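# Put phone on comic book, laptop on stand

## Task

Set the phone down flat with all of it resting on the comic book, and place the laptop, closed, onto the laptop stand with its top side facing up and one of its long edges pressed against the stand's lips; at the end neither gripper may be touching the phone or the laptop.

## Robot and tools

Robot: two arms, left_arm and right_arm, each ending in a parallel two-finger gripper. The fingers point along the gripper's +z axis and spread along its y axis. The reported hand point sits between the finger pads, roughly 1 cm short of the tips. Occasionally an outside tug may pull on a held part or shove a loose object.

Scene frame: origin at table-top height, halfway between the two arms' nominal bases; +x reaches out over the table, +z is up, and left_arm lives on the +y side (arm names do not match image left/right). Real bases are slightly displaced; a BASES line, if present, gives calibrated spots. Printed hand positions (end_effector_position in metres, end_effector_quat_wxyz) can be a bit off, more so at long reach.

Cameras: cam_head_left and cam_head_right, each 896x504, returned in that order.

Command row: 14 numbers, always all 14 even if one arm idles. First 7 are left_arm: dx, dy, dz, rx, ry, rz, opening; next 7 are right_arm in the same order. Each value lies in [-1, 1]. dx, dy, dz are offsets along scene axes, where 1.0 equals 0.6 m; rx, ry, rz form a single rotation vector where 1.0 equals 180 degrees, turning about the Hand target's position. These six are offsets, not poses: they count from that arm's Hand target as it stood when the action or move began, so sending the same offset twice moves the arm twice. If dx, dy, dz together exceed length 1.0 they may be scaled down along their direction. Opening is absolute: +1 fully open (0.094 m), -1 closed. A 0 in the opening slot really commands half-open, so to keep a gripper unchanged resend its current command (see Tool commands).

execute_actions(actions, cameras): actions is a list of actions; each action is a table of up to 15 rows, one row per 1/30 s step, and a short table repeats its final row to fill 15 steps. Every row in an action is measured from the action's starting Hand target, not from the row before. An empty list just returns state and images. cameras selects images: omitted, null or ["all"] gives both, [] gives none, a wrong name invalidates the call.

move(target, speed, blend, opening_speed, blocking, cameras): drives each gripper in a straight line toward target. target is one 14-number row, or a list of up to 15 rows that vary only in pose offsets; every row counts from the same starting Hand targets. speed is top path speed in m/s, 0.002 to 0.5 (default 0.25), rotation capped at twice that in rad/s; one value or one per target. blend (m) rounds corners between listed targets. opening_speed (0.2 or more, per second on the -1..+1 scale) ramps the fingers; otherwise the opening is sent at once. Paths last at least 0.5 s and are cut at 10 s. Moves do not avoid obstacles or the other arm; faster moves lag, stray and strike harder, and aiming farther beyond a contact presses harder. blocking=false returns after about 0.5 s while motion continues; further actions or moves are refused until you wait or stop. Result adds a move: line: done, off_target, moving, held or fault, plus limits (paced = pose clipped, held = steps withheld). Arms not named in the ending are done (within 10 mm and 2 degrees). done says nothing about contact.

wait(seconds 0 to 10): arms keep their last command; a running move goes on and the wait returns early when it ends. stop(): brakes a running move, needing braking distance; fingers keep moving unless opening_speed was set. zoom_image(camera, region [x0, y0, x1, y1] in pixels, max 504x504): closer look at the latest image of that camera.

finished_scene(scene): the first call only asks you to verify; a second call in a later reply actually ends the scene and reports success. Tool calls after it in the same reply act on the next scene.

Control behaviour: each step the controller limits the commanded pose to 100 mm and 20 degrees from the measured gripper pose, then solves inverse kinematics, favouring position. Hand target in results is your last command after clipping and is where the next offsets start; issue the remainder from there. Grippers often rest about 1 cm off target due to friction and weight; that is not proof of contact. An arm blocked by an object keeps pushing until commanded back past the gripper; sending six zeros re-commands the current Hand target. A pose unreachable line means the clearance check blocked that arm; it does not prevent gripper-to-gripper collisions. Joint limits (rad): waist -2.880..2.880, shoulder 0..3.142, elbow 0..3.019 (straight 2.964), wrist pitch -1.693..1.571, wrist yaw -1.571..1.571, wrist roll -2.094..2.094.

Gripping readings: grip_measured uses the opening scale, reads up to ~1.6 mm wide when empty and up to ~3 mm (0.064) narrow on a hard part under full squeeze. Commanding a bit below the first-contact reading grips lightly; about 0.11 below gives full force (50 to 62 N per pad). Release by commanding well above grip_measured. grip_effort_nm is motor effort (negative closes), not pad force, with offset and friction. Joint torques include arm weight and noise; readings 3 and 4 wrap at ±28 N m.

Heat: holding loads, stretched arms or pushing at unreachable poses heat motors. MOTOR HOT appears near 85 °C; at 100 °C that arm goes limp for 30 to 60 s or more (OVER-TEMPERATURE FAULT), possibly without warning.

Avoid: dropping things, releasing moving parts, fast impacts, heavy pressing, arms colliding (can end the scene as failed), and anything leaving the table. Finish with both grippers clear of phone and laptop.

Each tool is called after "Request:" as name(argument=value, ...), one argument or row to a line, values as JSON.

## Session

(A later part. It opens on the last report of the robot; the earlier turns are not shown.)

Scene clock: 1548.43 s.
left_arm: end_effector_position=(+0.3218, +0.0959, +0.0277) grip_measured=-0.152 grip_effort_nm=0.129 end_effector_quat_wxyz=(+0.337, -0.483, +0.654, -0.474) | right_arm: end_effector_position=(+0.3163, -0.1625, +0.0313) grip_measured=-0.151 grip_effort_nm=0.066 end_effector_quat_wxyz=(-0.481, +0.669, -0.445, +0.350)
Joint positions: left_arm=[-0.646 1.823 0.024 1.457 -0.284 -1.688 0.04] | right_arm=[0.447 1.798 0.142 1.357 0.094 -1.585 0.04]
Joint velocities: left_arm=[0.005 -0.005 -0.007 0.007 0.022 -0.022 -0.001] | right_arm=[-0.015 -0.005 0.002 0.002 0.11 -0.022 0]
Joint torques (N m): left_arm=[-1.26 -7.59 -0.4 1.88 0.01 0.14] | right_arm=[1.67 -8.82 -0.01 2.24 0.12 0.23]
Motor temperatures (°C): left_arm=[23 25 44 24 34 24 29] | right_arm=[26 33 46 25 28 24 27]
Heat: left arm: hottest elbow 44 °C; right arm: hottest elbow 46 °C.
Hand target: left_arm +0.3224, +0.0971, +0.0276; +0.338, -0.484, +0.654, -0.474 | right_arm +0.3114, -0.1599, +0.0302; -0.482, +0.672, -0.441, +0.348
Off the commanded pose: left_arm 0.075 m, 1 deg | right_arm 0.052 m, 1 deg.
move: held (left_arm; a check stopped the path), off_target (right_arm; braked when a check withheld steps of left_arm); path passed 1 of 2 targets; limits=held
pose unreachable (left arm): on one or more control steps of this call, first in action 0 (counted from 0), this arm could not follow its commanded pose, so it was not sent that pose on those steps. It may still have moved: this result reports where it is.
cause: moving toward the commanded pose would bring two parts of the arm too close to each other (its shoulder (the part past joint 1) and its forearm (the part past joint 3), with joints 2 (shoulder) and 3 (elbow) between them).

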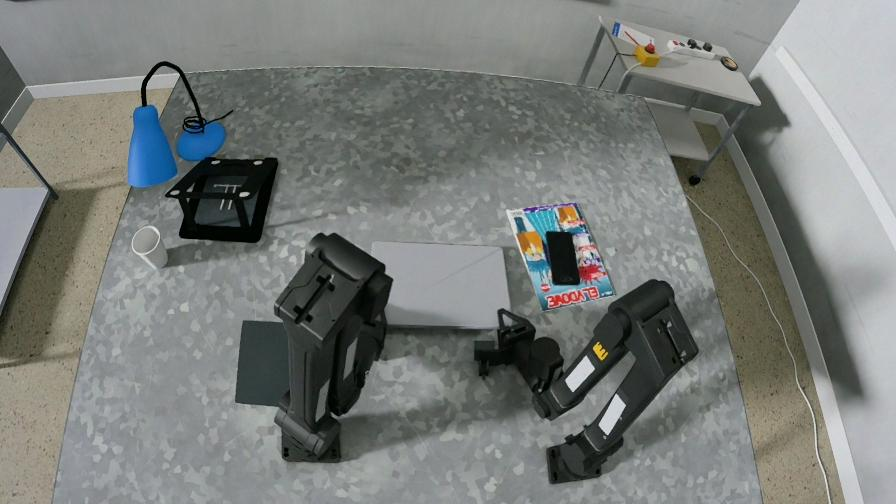

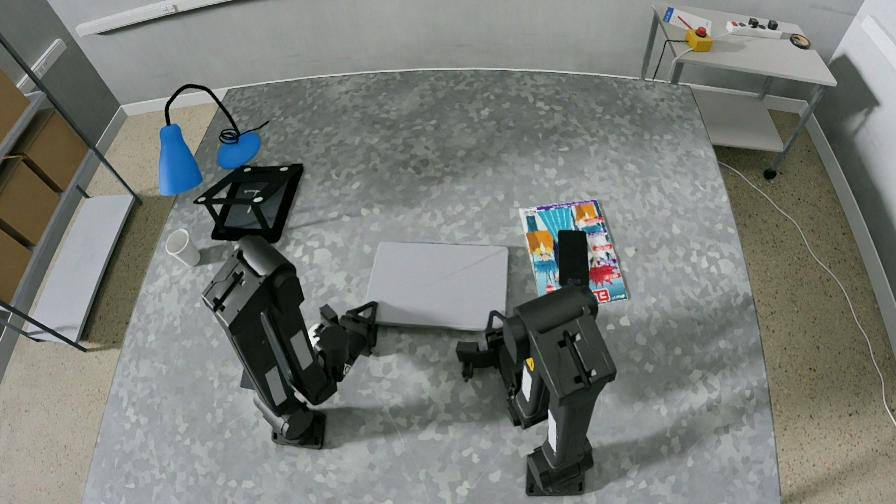

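Request:
move(
  target=[
    [0.005,-0.08,0.004,0,0,0,-0.15,-0.04,0,0.0,0,0,0,-0.15],
    [-0.09,-0.09,0.006,0,0,0,-0.15,-0.09,-0.01,0.008,0,0,0,-0.15],
  ],
  speed=0.06,
)

Request:
zoom_image(
  camera="cam_head_left",
  region=[320, 220, 570, 370],
)

Scene clock: 1552.70 s.
left_arm: end_effector_position=(+0.2899, +0.0463, +0.0296) grip_measured=-0.152 grip_effort_nm=0.125 end_effector_quat_wxyz=(+0.342, -0.486, +0.650, -0.474) | right_arm: end_effector_position=(+0.2759, -0.1644, +0.0366) grip_measured=-0.151 grip_effort_nm=0.066 end_effector_quat_wxyz=(-0.481, +0.670, -0.442, +0.353)
Joint positions: left_arm=[-0.994 1.734 0.06 1.273 -0.623 -1.831 0.04] | right_arm=[0.538 1.808 0.045 1.467 0.181 -1.566 0.04]
Joint velocities: left_arm=[-0.015 -0.015 0.007 0.002 0.037 -0.037 0] | right_arm=[0.015 -0.015 0.012 0.007 -0.051 -0.007 0.001]
Joint torques (N m): left_arm=[-2.43 -8.88 -0.08 1.26 -0.32 -0.02] | right_arm=[0.44 -8.53 0.1 1.54 -0.01 0.22]
Motor temperatures (°C): left_arm=[23 25 44 24 34 24 29] | right_arm=[26 33 45 25 28 24 27]
Heat: left arm: hottest elbow 44 °C; right arm: hottest elbow 45 °C.
Hand target: left_arm +0.2842, +0.0457, +0.0300; +0.337, -0.484, +0.653, -0.474 | right_arm +0.2774, -0.1642, +0.0367; -0.482, +0.669, -0.442, +0.354
Off the commanded pose: left_arm 0.022 m, 1 deg | right_arm 0.019 m, 1 deg.
move: held (right_arm; a check stopped the path), off_target (left_arm; braked when a check withheld steps of right_arm); path passed 1 of 2 targets; limits=held
pose unreachable (right arm): on one or more control steps of this call, first in action 0 (counted from 0), this arm could not follow its commanded pose, so it was not sent that pose on those steps. It may still have moved: this result reports where it is.
cause: moving toward the commanded pose would bring two parts of the arm too close to each other (its shoulder (the part past joint 1) and its forearm (the part past joint 3), with joints 2 (shoulder) and 3 (elbow) between them).

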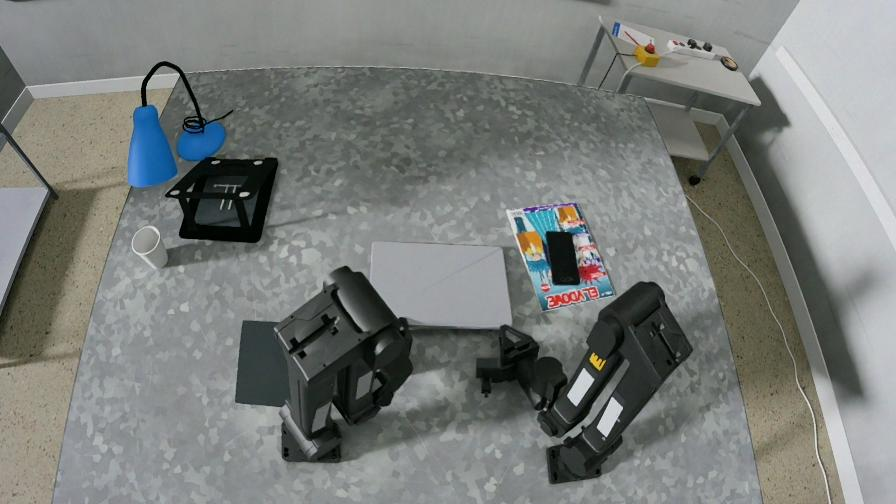

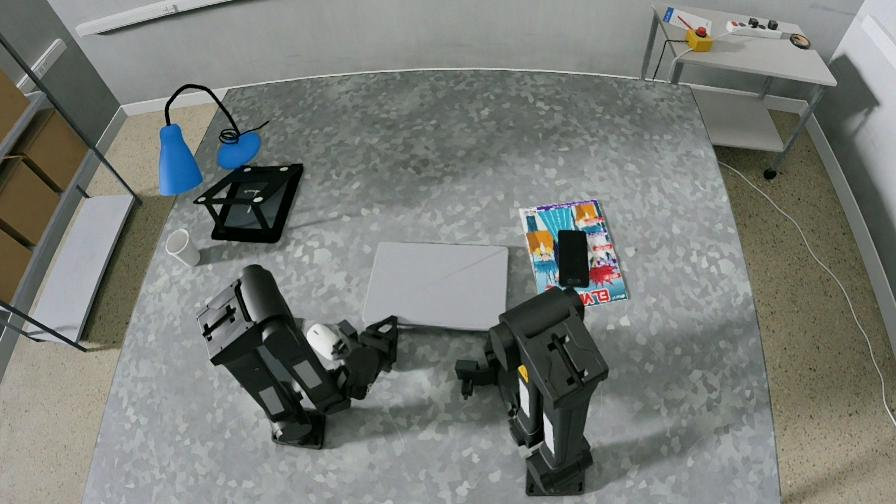

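Scaled by 2.016.

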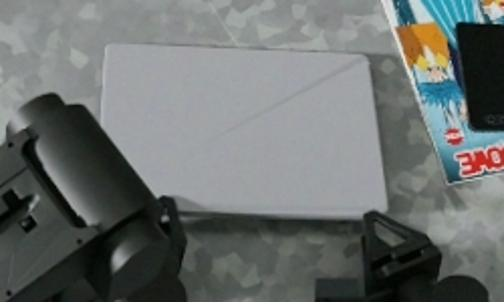

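Request:
move(
  target=[
    [-0.05,-0.02,0.025,0,0,0,-0.15,-0.035,0.02,0.02,0,0,0,-0.15],
    [-0.06,-0.02,0.2,0,0,0,-0.15,-0.05,0.02,0.2,0,0,0,-0.15],
  ],
  speed=0.08,
)

Request:
zoom_image(
  camera="cam_head_left",
  region=[100, 100, 400, 340],
)

Request:
zoom_image(
  camera="cam_head_right",
  region=[100, 100, 400, 340],
)

Scene clock: 1557.63 s.
left_arm: end_effector_position=(+0.2632, +0.0383, +0.0394) grip_measured=-0.152 grip_effort_nm=0.125 end_effector_quat_wxyz=(+0.342, -0.485, +0.654, -0.470) | right_arm: end_effector_position=(+0.2721, -0.1597, +0.0413) grip_measured=-0.151 grip_effort_nm=0.066 end_effector_quat_wxyz=(-0.481, +0.667, -0.440, +0.360)
Joint positions: left_arm=[-1.145 1.558 0.045 1.049 -0.757 -1.912 0.04] | right_arm=[0.581 1.777 0.041 1.446 0.231 -1.561 0.04]
Joint velocities: left_arm=[-0.015 -0.005 -0.002 -0.012 0.007 0.051 0] | right_arm=[-0.015 0.005 0.007 -0.012 0.037 -0.066 0]
Joint torques (N m): left_arm=[-2.73 -7.59 2.13 1.07 -0.39 0.07] | right_arm=[-0.26 -7.41 0.13 1.68 -0.04 0.21]
Motor temperatures (°C): left_arm=[23 25 43 24 34 24 29] | right_arm=[26 33 43 25 28 24 27]
Heat: left arm: hottest elbow 43 °C; right arm: hottest elbow 43 °C.
Hand target: left_arm +0.2599, +0.0362, +0.0417; +0.337, -0.484, +0.653, -0.474 | right_arm +0.2738, -0.1629, +0.0383; -0.476, +0.668, -0.444, +0.361
Off the commanded pose: left_arm 0.112 m, 1 deg | right_arm 0.118 m, 1 deg.
move: held (right_arm; a check stopped the path), off_target (left_arm; braked when a check withheld steps of right_arm); path passed 0 of 2 targets; limits=held
pose unreachable (right arm): on one or more control steps of this call, first in action 0 (counted from 0), this arm could not follow its commanded pose, so it was not sent that pose on those steps. It may still have moved: this result reports where it is.
cause: moving toward the commanded pose would bring two parts of the arm too close to each other (its shoulder (the part past joint 1) and its forearm (the part past joint 3), with joints 2 (shoulder) and 3 (elbow) between them).

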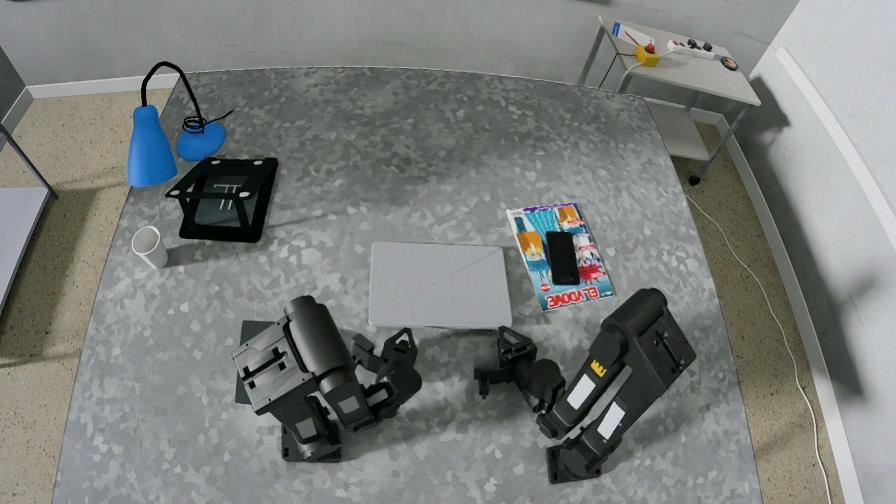

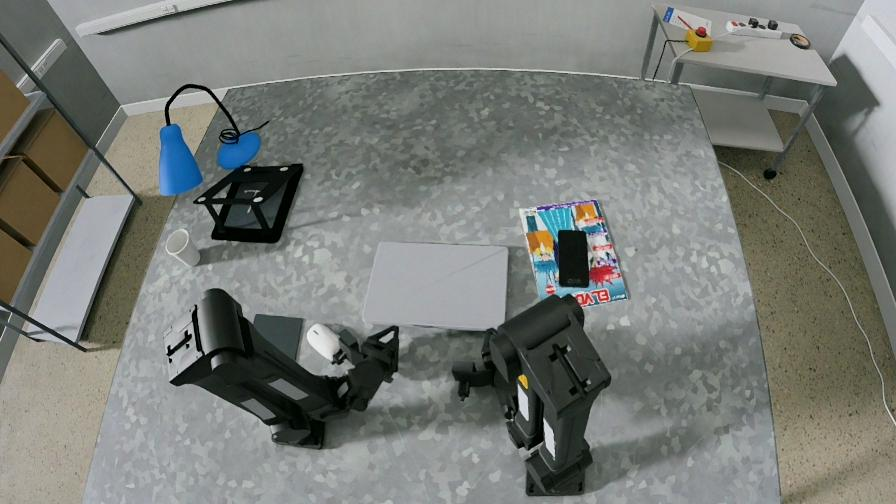

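Scaled by 1.680.

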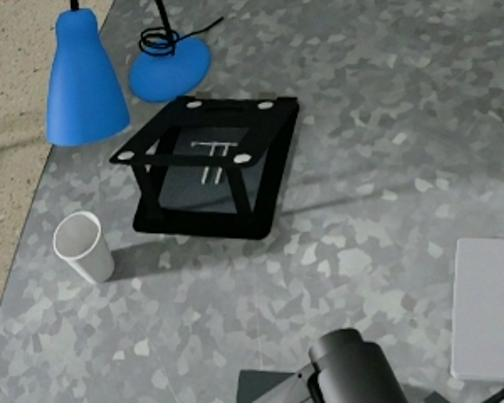

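Scaled by 1.680.

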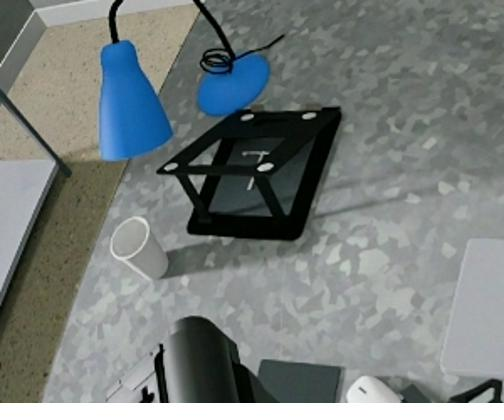

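Request:
move(
  target=[0,-0.01,0.3,0,0,0,-0.15,0.0,0.02,0.1,0,0,0,-0.15],
  speed=0.15,
  cameras=[],
)

Request:
move(
  target=[0.27,0.66,0.02,0,0.03,0,0.2,-0.05,0.0,0.15,0,0,0,-0.15],
  speed=0.2,
)

Request:
zoom_image(
  camera="cam_head_left",
  region=[100, 120, 400, 340],
)

Request:
zoom_image(
  camera="cam_head_right",
  region=[100, 120, 400, 340],
)

Scene clock: 1578.13 s.
left_arm: end_effector_position=(+0.2565, +0.0443, +0.1824) grip_measured=-0.152 grip_effort_nm=0.129 end_effector_quat_wxyz=(+0.348, -0.482, +0.668, -0.448) | right_arm: end_effector_position=(+0.2643, -0.1630, +0.0823) grip_measured=-0.151 grip_effort_nm=0.066 end_effector_quat_wxyz=(-0.459, +0.678, -0.449, +0.359)
Joint positions: left_arm=[-1.169 0.565 0.274 -0.237 -0.783 -1.926 0.04] | right_arm=[0.609 1.145 0.041 0.763 0.276 -1.554 0.04]
Joint velocities: left_arm=[-0.005 -0.015 0.002 0.012 -0.022 -0.007 -0.001] | right_arm=[-0.015 -0.015 0.002 -0.017 0.022 0.022 -0.001]
Joint torques (N m): left_arm=[-1.73 -0.26 18.51 1.05 -0.2 0] | right_arm=[1.44 -5.36 7.6 1.16 0.14 0.29]
Motor temperatures (°C): left_arm=[22 25 40 24 33 24 28] | right_arm=[26 33 40 25 28 24 27]
Heat: left arm: hottest elbow 40 °C; right arm: hottest elbow 40 °C.
Hand target: left_arm +0.2611, +0.0256, +0.2194; +0.337, -0.484, +0.653, -0.474 | right_arm +0.2746, -0.1510, +0.0983; -0.476, +0.668, -0.444, +0.361
Off the commanded pose: left_arm 0.042 m, 4 deg | right_arm 0.022 m, 2 deg.
move: off_target (left_arm, right_arm)
No camera images: "cameras" was empty.

Scene clock: 1581.13 s.
left_arm: end_effector_position=(+0.4114, +0.4024, +0.2067) grip_measured=+0.198 grip_effort_nm=0.129 end_effector_quat_wxyz=(+0.283, -0.521, +0.669, -0.449) | right_arm: end_effector_position=(+0.2363, -0.1635, +0.1475) grip_measured=-0.151 grip_effort_nm=0.066 end_effector_quat_wxyz=(-0.446, +0.687, -0.449, +0.357)
Joint positions: left_arm=[0.711 1.127 0.677 -0.357 0.92 -0.976 0.056] | right_arm=[0.718 0.508 0.136 -0.012 0.379 -1.518 0.04]
Joint velocities: left_arm=[0.005 -0.005 -0.002 0.002 0.022 0.007 -0.001] | right_arm=[-0.005 -0.005 -0.007 -0.012 -0.081 -0.007 0]
Joint torques (N m): left_arm=[-1.67 -7.12 17.18 0.94 0.45 0.18] | right_arm=[1.44 -1.61 14 1.18 0.17 0.3]
Motor temperatures (°C): left_arm=[22 25 41 24 33 24 28] | right_arm=[26 33 41 25 28 24 26]
Heat: left arm: hottest elbow 41 °C; right arm: hottest elbow 41 °C.
Hand target: left_arm +0.4271, +0.4194, +0.2352; +0.307, -0.506, +0.672, -0.446 | right_arm +0.2453, -0.1505, +0.1885; -0.476, +0.668, -0.444, +0.360
Off the commanded pose: left_arm 0.033 m, 3 deg | right_arm 0.043 m, 4 deg.
move: off_target (left_arm, right_arm)

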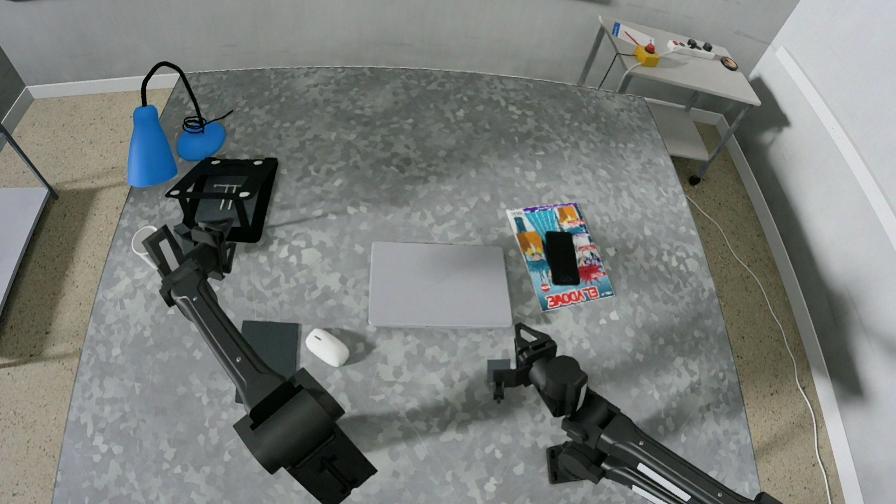

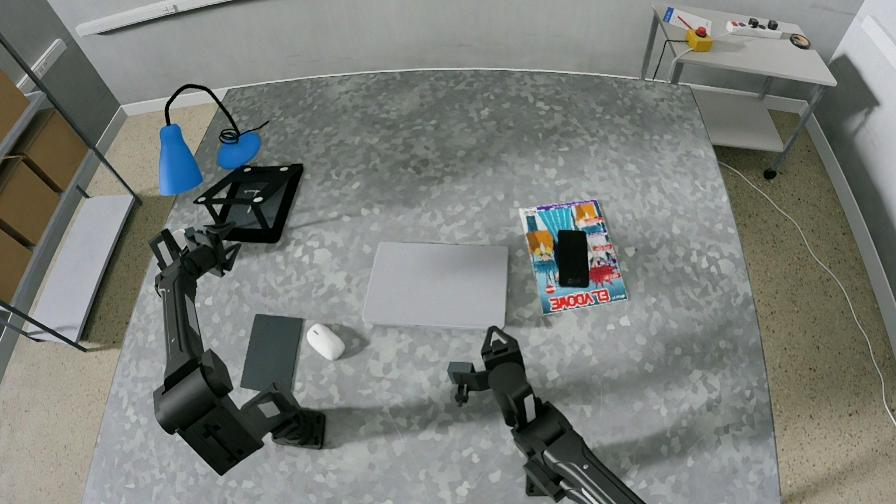

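Scaled by 1.680.

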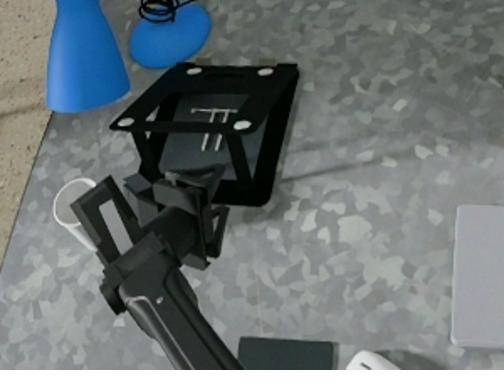

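Scaled by 1.680.

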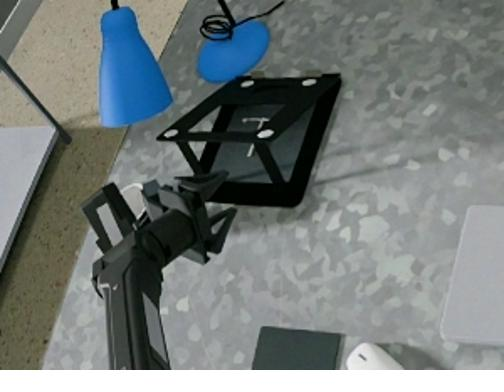

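Request:
execute_actions(
  actions=[],
)

Scene clock: 1595.37 s.
left_arm: end_effector_position=(+0.4114, +0.4024, +0.2067) grip_measured=+0.198 grip_effort_nm=0.134 end_effector_quat_wxyz=(+0.283, -0.521, +0.669, -0.448) | right_arm: end_effector_position=(+0.2363, -0.1635, +0.1475) grip_measured=-0.151 grip_effort_nm=0.066 end_effector_quat_wxyz=(-0.446, +0.687, -0.449, +0.357)
Joint positions: left_arm=[0.711 1.127 0.677 -0.357 0.92 -0.975 0.056] | right_arm=[0.718 0.508 0.136 -0.012 0.379 -1.518 0.04]
Joint velocities: left_arm=[0.005 0.005 -0.012 -0.007 0.037 -0.022 0] | right_arm=[-0.005 -0.005 -0.012 -0.002 -0.022 -0.007 0]
Joint torques (N m): left_arm=[-1.38 -7.24 17.18 0.84 0.47 0.13] | right_arm=[1.44 -1.61 13.98 1.17 0.16 0.28]
Motor temperatures (°C): left_arm=[22 25 44 24 33 24 28] | right_arm=[26 33 47 25 27 24 26]
Heat: left arm: hottest elbow 44 °C; right arm: hottest elbow 47 °C.
Hand target: left_arm +0.4271, +0.4195, +0.2353; +0.307, -0.506, +0.672, -0.446 | right_arm +0.2454, -0.1505, +0.1885; -0.476, +0.668, -0.444, +0.360
Tool commands: left_gripper/opening=+0.2 right_gripper/opening=-0.15
Off the commanded pose: left_arm 0.033 m, 3 deg | right_arm 0.043 m, 4 deg.

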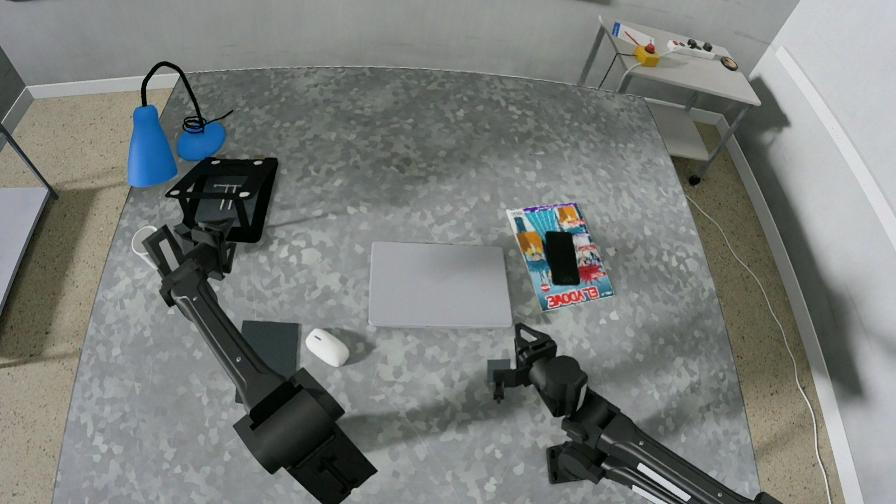

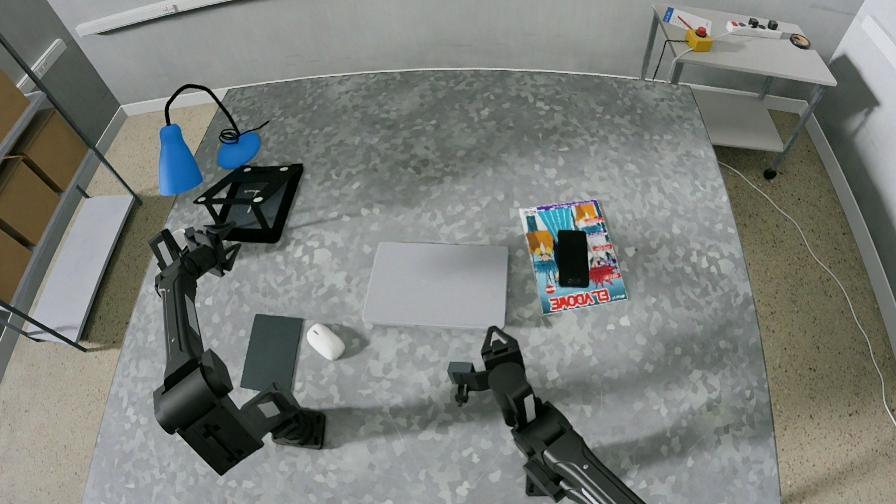

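Request:
zoom_image(
  camera="cam_head_left",
  region=[110, 130, 310, 290],
)

Request:
zoom_image(
  camera="cam_head_right",
  region=[130, 140, 330, 300],
)

Scaled by 2.520.

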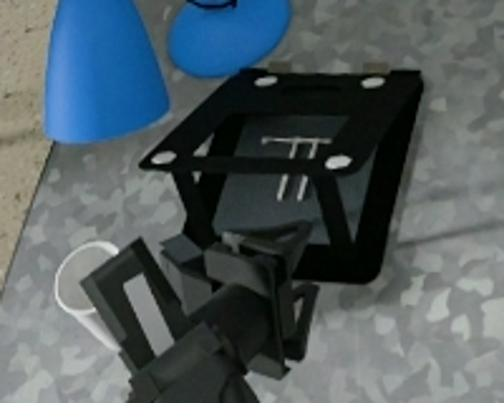

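Scaled by 2.520.

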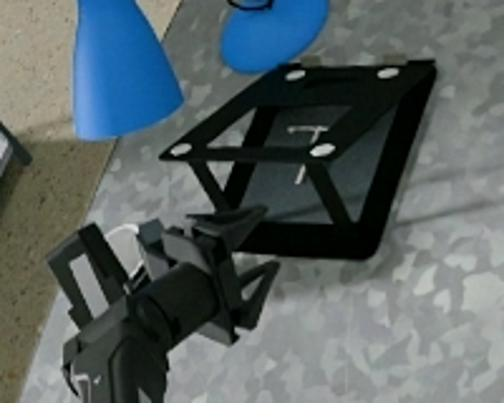

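Request:
move(
  target=[0.105, 0.017, -0.10, 0, 0, 0.111, 0.2, 0, 0, 0, 0, 0, 0, -0.15],
  speed=0.1,
)

Request:
zoom_image(
  camera="cam_head_left",
  region=[110, 130, 310, 290],
)

Request:
zoom_image(
  camera="cam_head_right",
  region=[130, 140, 330, 300],
)

Scene clock: 1608.13 s.
left_arm: end_effector_position=(+0.4870, +0.4348, +0.1824) grip_measured=+0.198 grip_effort_nm=0.129 end_effector_quat_wxyz=(-0.383, +0.615, -0.571, +0.385) | right_arm: end_effector_position=(+0.2355, -0.1639, +0.1490) grip_measured=-0.151 grip_effort_nm=0.066 end_effector_quat_wxyz=(-0.447, +0.686, -0.449, +0.357)
Joint positions: left_arm=[0.533 1.278 0.646 0.153 0.476 -1.377 0.056] | right_arm=[0.719 0.497 0.136 -0.02 0.381 -1.518 0.04]
Joint velocities: left_arm=[0.005 -0.015 -0.007 0.002 0.066 -0.007 0] | right_arm=[-0.005 -0.005 -0.012 0.007 -0.037 -0.007 0.001]
Joint torques (N m): left_arm=[-3.02 -9 9.17 2.35 -0.04 -0.04] | right_arm=[1.49 -0.85 14.02 1.28 0.16 0.28]
Motor temperatures (°C): left_arm=[22 25 45 24 33 24 28] | right_arm=[26 33 51 25 27 24 26]
Heat: left arm: hottest elbow 45 °C; right arm: hottest elbow 51 °C.
Hand target: left_arm +0.4896, +0.4288, +0.1768; -0.381, +0.614, -0.572, +0.389 | right_arm +0.2453, -0.1505, +0.1884; -0.476, +0.668, -0.444, +0.360
Off the commanded pose: left_arm 0.009 m, 1 deg | right_arm 0.043 m, 4 deg.
move: off_target (right_arm)

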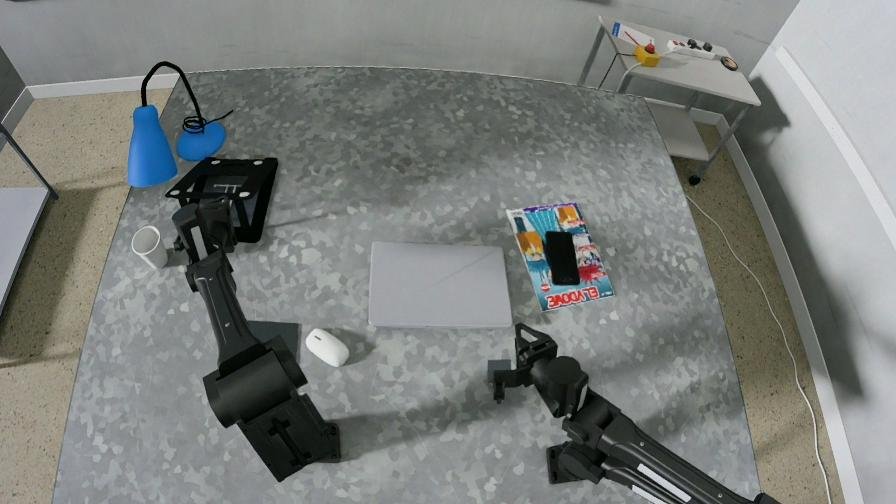

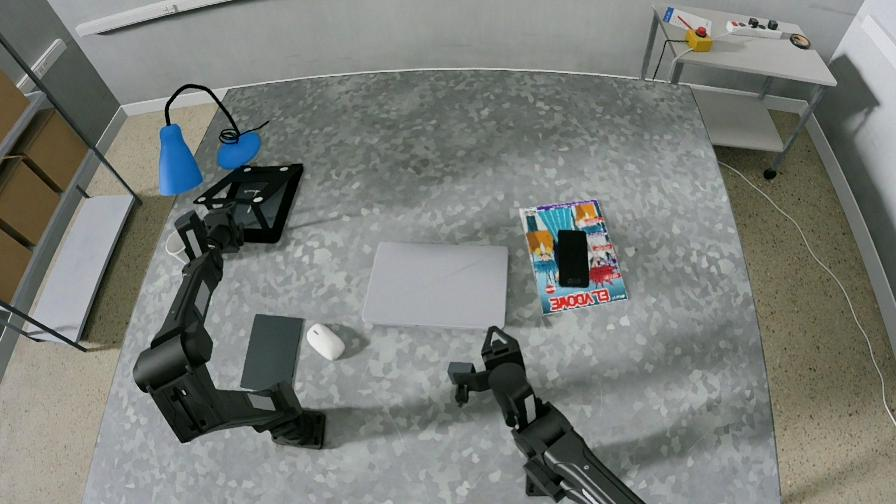

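Scaled by 2.520.

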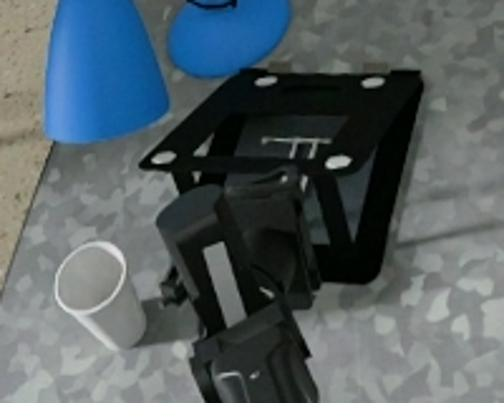

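Scaled by 2.520.

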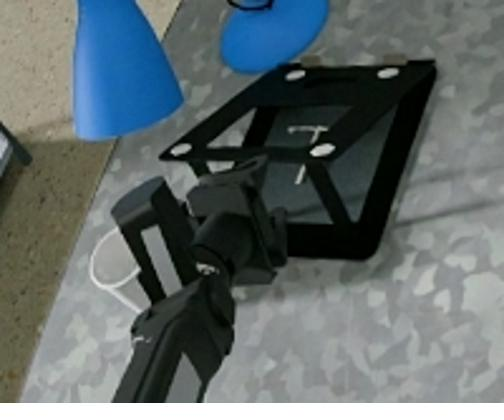

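Request:
move(
  target=[0, 0.0, -0.1, 0, 0, 0, 0.2, 0, 0, 0, 0, 0, 0, -0.15],
  speed=0.1,
  cameras=["cam_head_left","cam_head_right"],
)

Request:
zoom_image(
  camera="cam_head_left",
  region=[140, 150, 280, 260],
)

Request:
zoom_image(
  camera="cam_head_right",
  region=[160, 150, 310, 270],
)

Scene clock: 1615.27 s.
left_arm: end_effector_position=(+0.4873, +0.4350, +0.1208) grip_measured=+0.198 grip_effort_nm=0.129 end_effector_quat_wxyz=(-0.382, +0.617, -0.571, +0.385) | right_arm: end_effector_position=(+0.2353, -0.1639, +0.1489) grip_measured=-0.151 grip_effort_nm=0.066 end_effector_quat_wxyz=(-0.447, +0.687, -0.449, +0.357)
Joint positions: left_arm=[0.533 1.431 0.574 0.375 0.476 -1.378 0.056] | right_arm=[0.72 0.496 0.136 -0.022 0.381 -1.518 0.04]
Joint velocities: left_arm=[-0.005 -0.015 -0.012 0.007 -0.022 -0.007 0] | right_arm=[-0.015 0.005 0.007 -0.007 -0.037 -0.007 -0.001]
Joint torques (N m): left_arm=[-3.14 -10.64 7.58 2.59 -0.07 0] | right_arm=[1.49 -0.91 14.02 1.32 0.17 0.28]
Motor temperatures (°C): left_arm=[22 25 44 24 32 24 28] | right_arm=[26 32 52 25 27 24 26]
Heat: left arm: hottest elbow 44 °C; right arm: hottest elbow 52 °C.
Hand target: left_arm +0.4891, +0.4290, +0.1172; -0.381, +0.614, -0.572, +0.388 | right_arm +0.2453, -0.1504, +0.1885; -0.476, +0.668, -0.444, +0.360
Off the commanded pose: left_arm 0.008 m, 1 deg | right_arm 0.043 m, 4 deg.
move: off_target (right_arm)

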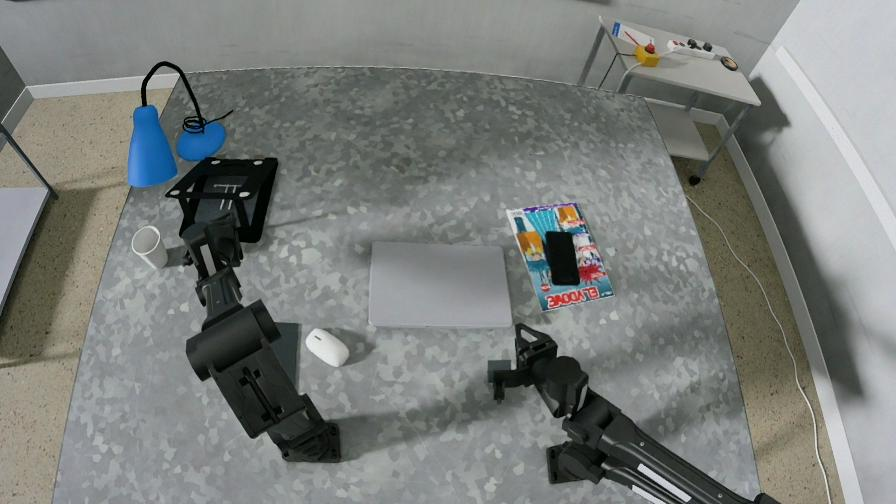

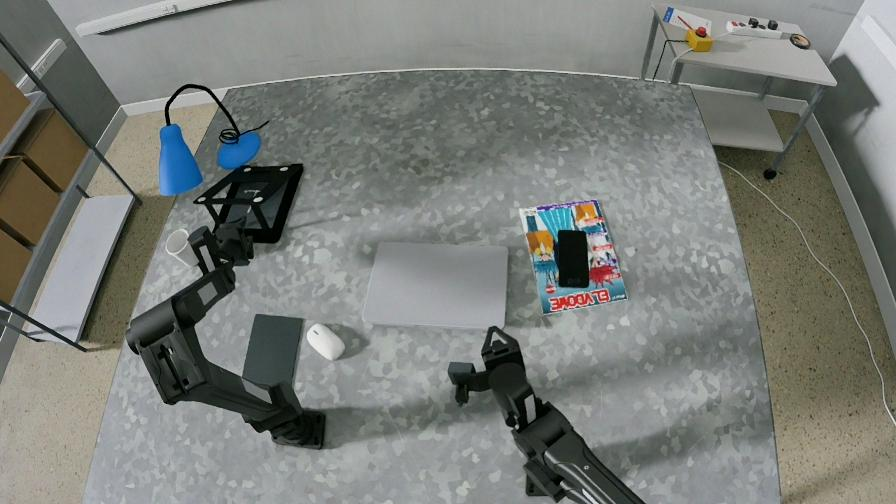

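Scaled by 3.600.

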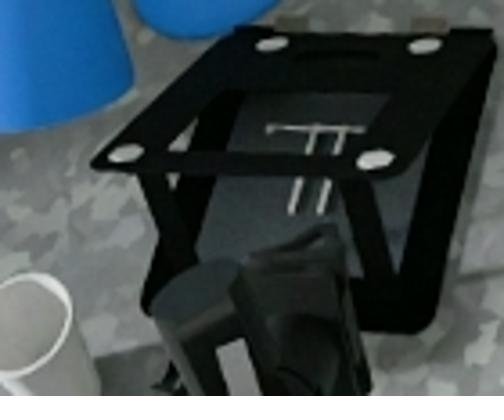

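Scaled by 3.360.

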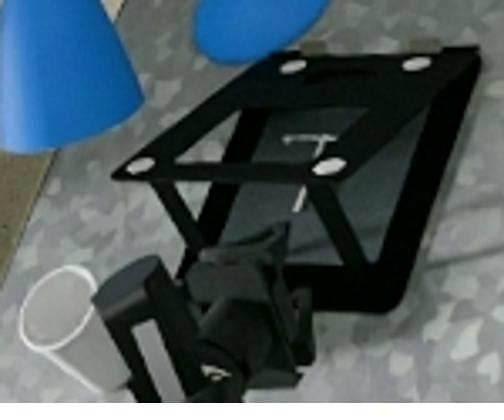

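Request:
move(
  target=[
    [0, 0, 0.03, 0, 0, 0, 0.4, 0, 0, 0, 0, 0, 0, -0.15],
    [0.055, 0, 0.02, 0, 0, 0, 0.4, 0, 0, 0, 0, 0, 0, -0.15],
  ],
  speed=0.06,
  cameras=["cam_head_left","cam_head_right"],
)

Request:
zoom_image(
  camera="cam_head_left",
  region=[140, 150, 280, 260],
)

Request:
zoom_image(
  camera="cam_head_right",
  region=[160, 150, 310, 270],
)

Scene clock: 1626.03 s.
left_arm: end_effector_position=(+0.4968, +0.4221, +0.1066) grip_measured=+0.398 grip_effort_nm=0.129 end_effector_quat_wxyz=(-0.361, +0.630, -0.574, +0.378) | right_arm: end_effector_position=(+0.2353, -0.1639, +0.1489) grip_measured=-0.151 grip_effort_nm=0.066 end_effector_quat_wxyz=(-0.447, +0.687, -0.449, +0.357)
Joint positions: left_arm=[0.488 1.461 0.588 0.35 0.437 -1.401 0.066] | right_arm=[0.72 0.496 0.136 -0.022 0.381 -1.517 0.04]
Joint velocities: left_arm=[-0.015 0.005 -0.002 -0.007 0.037 0.066 0] | right_arm=[-0.005 -0.005 -0.007 -0.002 -0.095 -0.022 0.001]
Joint torques (N m): left_arm=[-2.26 -10.93 13.57 2.09 -0.01 0.02] | right_arm=[1.49 -0.85 14.04 1.36 0.17 0.29]
Motor temperatures (°C): left_arm=[22 25 43 24 32 24 28] | right_arm=[26 32 54 25 27 24 26]
Heat: left arm: hottest elbow 43 °C; right arm: hottest elbow 54 °C.
Hand target: left_arm +0.5221, +0.4285, +0.1289; -0.381, +0.614, -0.572, +0.389 | right_arm +0.2453, -0.1505, +0.1885; -0.476, +0.668, -0.444, +0.360
Off the commanded pose: left_arm 0.035 m, 3 deg | right_arm 0.043 m, 4 deg.
move: off_target (left_arm, right_arm)

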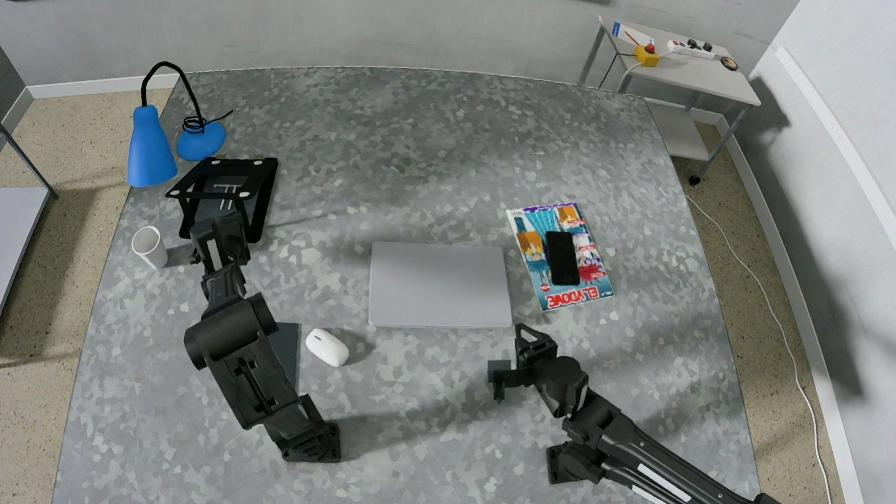

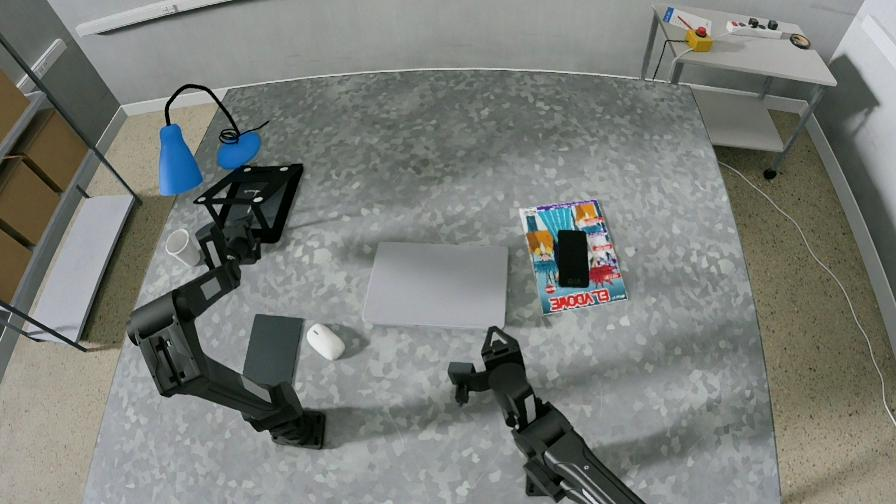

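Scaled by 3.600.

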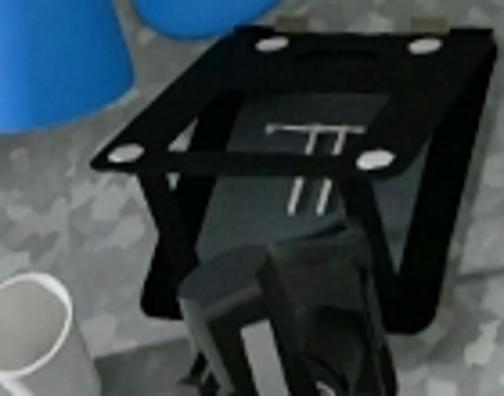

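Scaled by 3.360.

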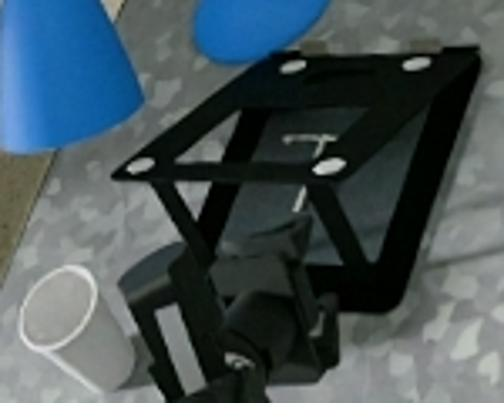

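Request:
move(
  target=[
    [-0.04, 0.01, 0.06, 0, 0, 0, 0.4, 0, 0, 0, 0, 0, 0, -0.15],
  ],
  speed=0.06,
  cameras=["cam_head_left","cam_head_right"],
)

Request:
zoom_image(
  camera="cam_head_left",
  region=[140, 150, 280, 260],
)

Request:
zoom_image(
  camera="cam_head_right",
  region=[160, 150, 310, 270],
)

Scene clock: 1630.00 s.
left_arm: end_effector_position=(+0.4833, +0.4183, +0.1317) grip_measured=+0.398 grip_effort_nm=0.129 end_effector_quat_wxyz=(-0.351, +0.630, -0.577, +0.383) | right_arm: end_effector_position=(+0.2353, -0.1639, +0.1491) grip_measured=-0.151 grip_effort_nm=0.066 end_effector_quat_wxyz=(-0.447, +0.686, -0.449, +0.357)
Joint positions: left_arm=[0.505 1.359 0.588 0.23 0.469 -1.394 0.066] | right_arm=[0.72 0.495 0.136 -0.022 0.381 -1.517 0.04]
Joint velocities: left_arm=[-0.015 0.005 -0.002 0.007 0.007 -0.022 0] | right_arm=[-0.015 -0.015 -0.017 0.002 -0.051 -0.125 0]
Joint torques (N m): left_arm=[-0.73 -12.51 14.19 1.47 0.27 0.16] | right_arm=[1.44 -0.85 14.02 1.32 0.17 0.28]
Motor temperatures (°C): left_arm=[22 25 43 24 32 24 28] | right_arm=[26 32 55 25 27 24 26]
Heat: left arm: hottest elbow 43 °C; right arm: hottest elbow 55 °C.
Hand target: left_arm +0.4985, +0.4348, +0.1647; -0.381, +0.614, -0.572, +0.388 | right_arm +0.2453, -0.1505, +0.1884; -0.476, +0.668, -0.444, +0.360
Off the commanded pose: left_arm 0.040 m, 4 deg | right_arm 0.043 m, 4 deg.
move: off_target (left_arm, right_arm)

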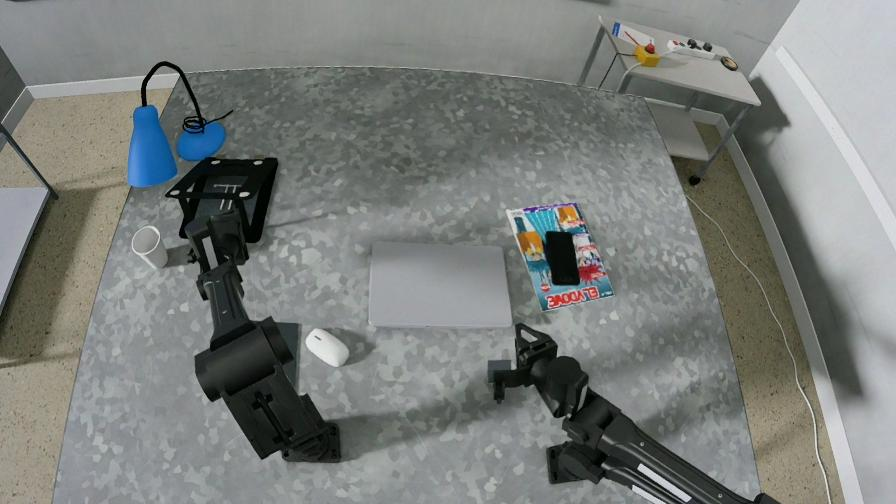

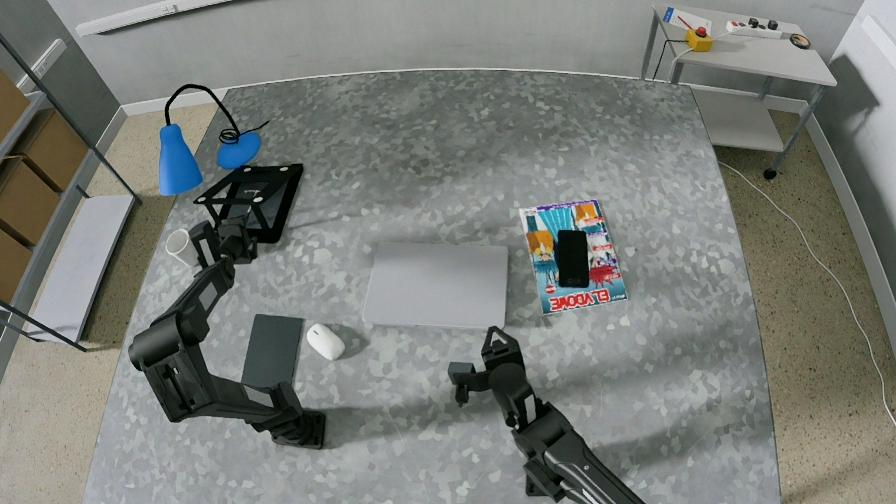

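Scaled by 3.600.

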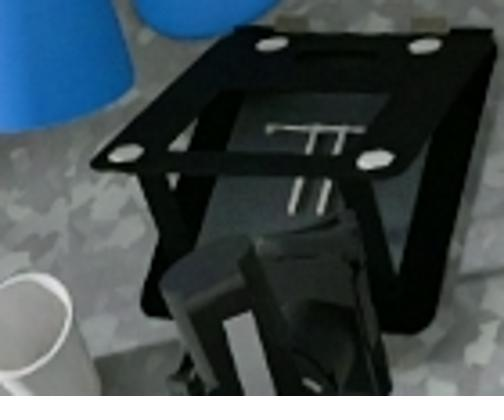

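Scaled by 3.360.

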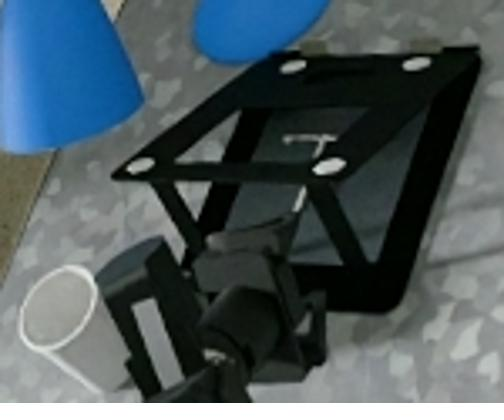

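Request:
move(
  target=[
    [0.0, 0.01, 0.03, 0, 0, 0, 0.4, 0, 0, 0, 0, 0, 0, -0.15],
    [0.06, 0.02, 0.03, 0, 0, 0, 0.4, 0, 0, 0, 0, 0, 0, -0.15],
  ],
  speed=0.05,
  cameras=["cam_head_left","cam_head_right"],
)

Request:
zoom_image(
  camera="cam_head_left",
  region=[140, 150, 280, 260],
)

Request:
zoom_image(
  camera="cam_head_right",
  region=[160, 150, 310, 270],
)

Scene clock: 1636.67 s.
left_arm: end_effector_position=(+0.5093, +0.4398, +0.1564) grip_measured=+0.398 grip_effort_nm=0.129 end_effector_quat_wxyz=(-0.362, +0.629, -0.574, +0.379) | right_arm: end_effector_position=(+0.2353, -0.1640, +0.1491) grip_measured=-0.151 grip_effort_nm=0.066 end_effector_quat_wxyz=(-0.447, +0.686, -0.449, +0.357)
Joint positions: left_arm=[0.512 1.386 0.693 0.168 0.458 -1.389 0.066] | right_arm=[0.72 0.495 0.136 -0.022 0.381 -1.517 0.04]
Joint velocities: left_arm=[-0.015 -0.015 0.012 -0.002 -0.037 -0.037 -0.001] | right_arm=[-0.005 0.005 -0.012 -0.002 -0.051 -0.022 0.001]
Joint torques (N m): left_arm=[-2.43 -11.28 15.72 1.78 -0.04 -0.02] | right_arm=[1.38 -0.85 14.02 1.35 0.16 0.29]
Motor temperatures (°C): left_arm=[22 26 43 24 32 24 28] | right_arm=[26 32 56 25 27 24 26]
Heat: left arm: hottest elbow 43 °C; right arm: hottest elbow 56 °C.
Hand target: left_arm +0.5349, +0.4463, +0.1826; -0.381, +0.614, -0.572, +0.389 | right_arm +0.2454, -0.1505, +0.1885; -0.476, +0.668, -0.444, +0.360
Off the commanded pose: left_arm 0.037 m, 3 deg | right_arm 0.043 m, 4 deg.
move: off_target (left_arm, right_arm)

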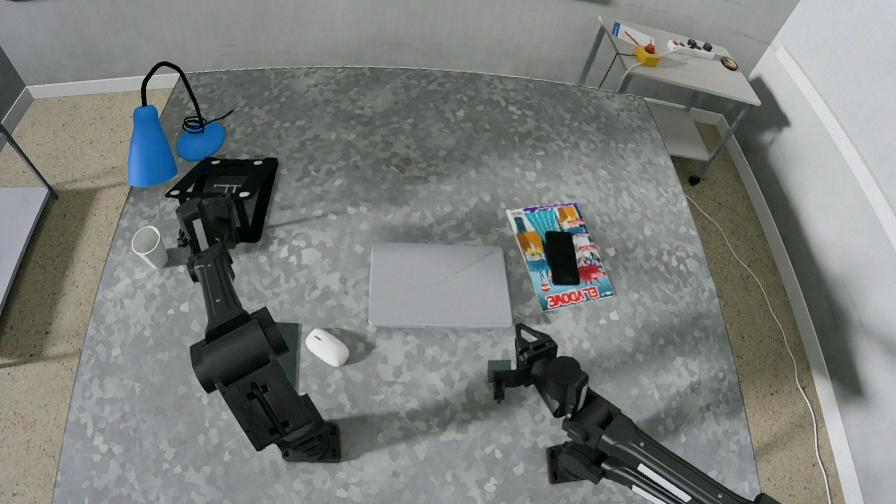

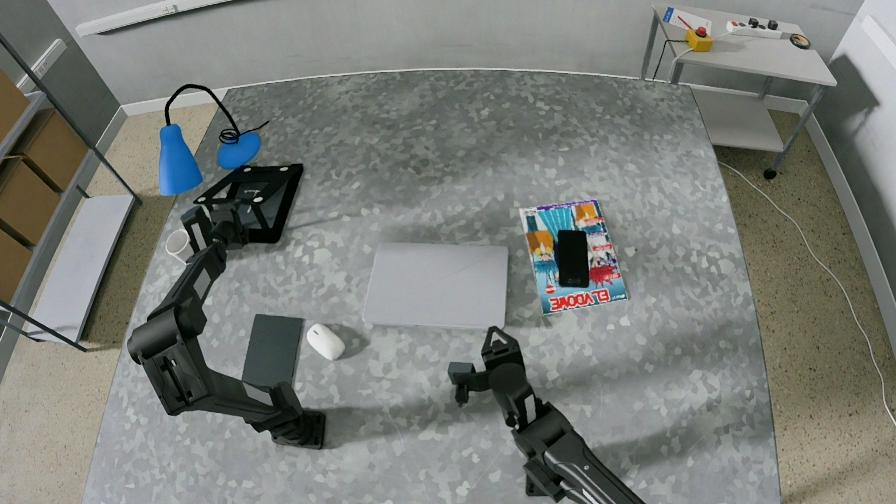

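Scaled by 3.600.

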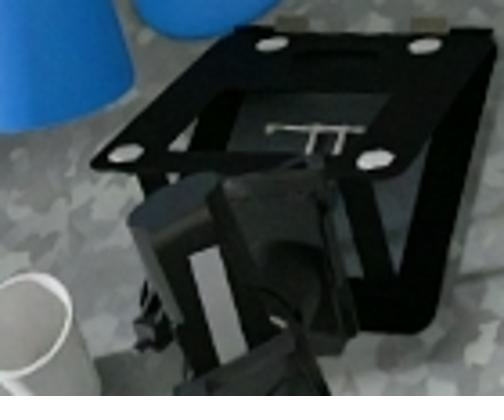

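Scaled by 3.360.

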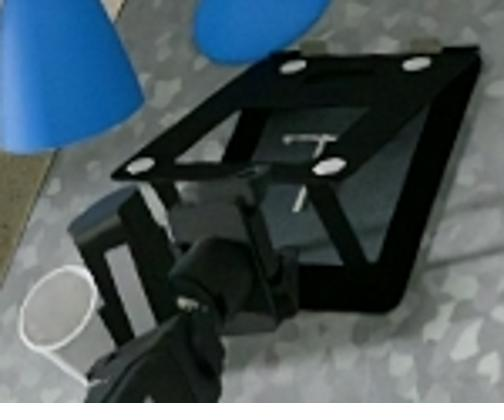

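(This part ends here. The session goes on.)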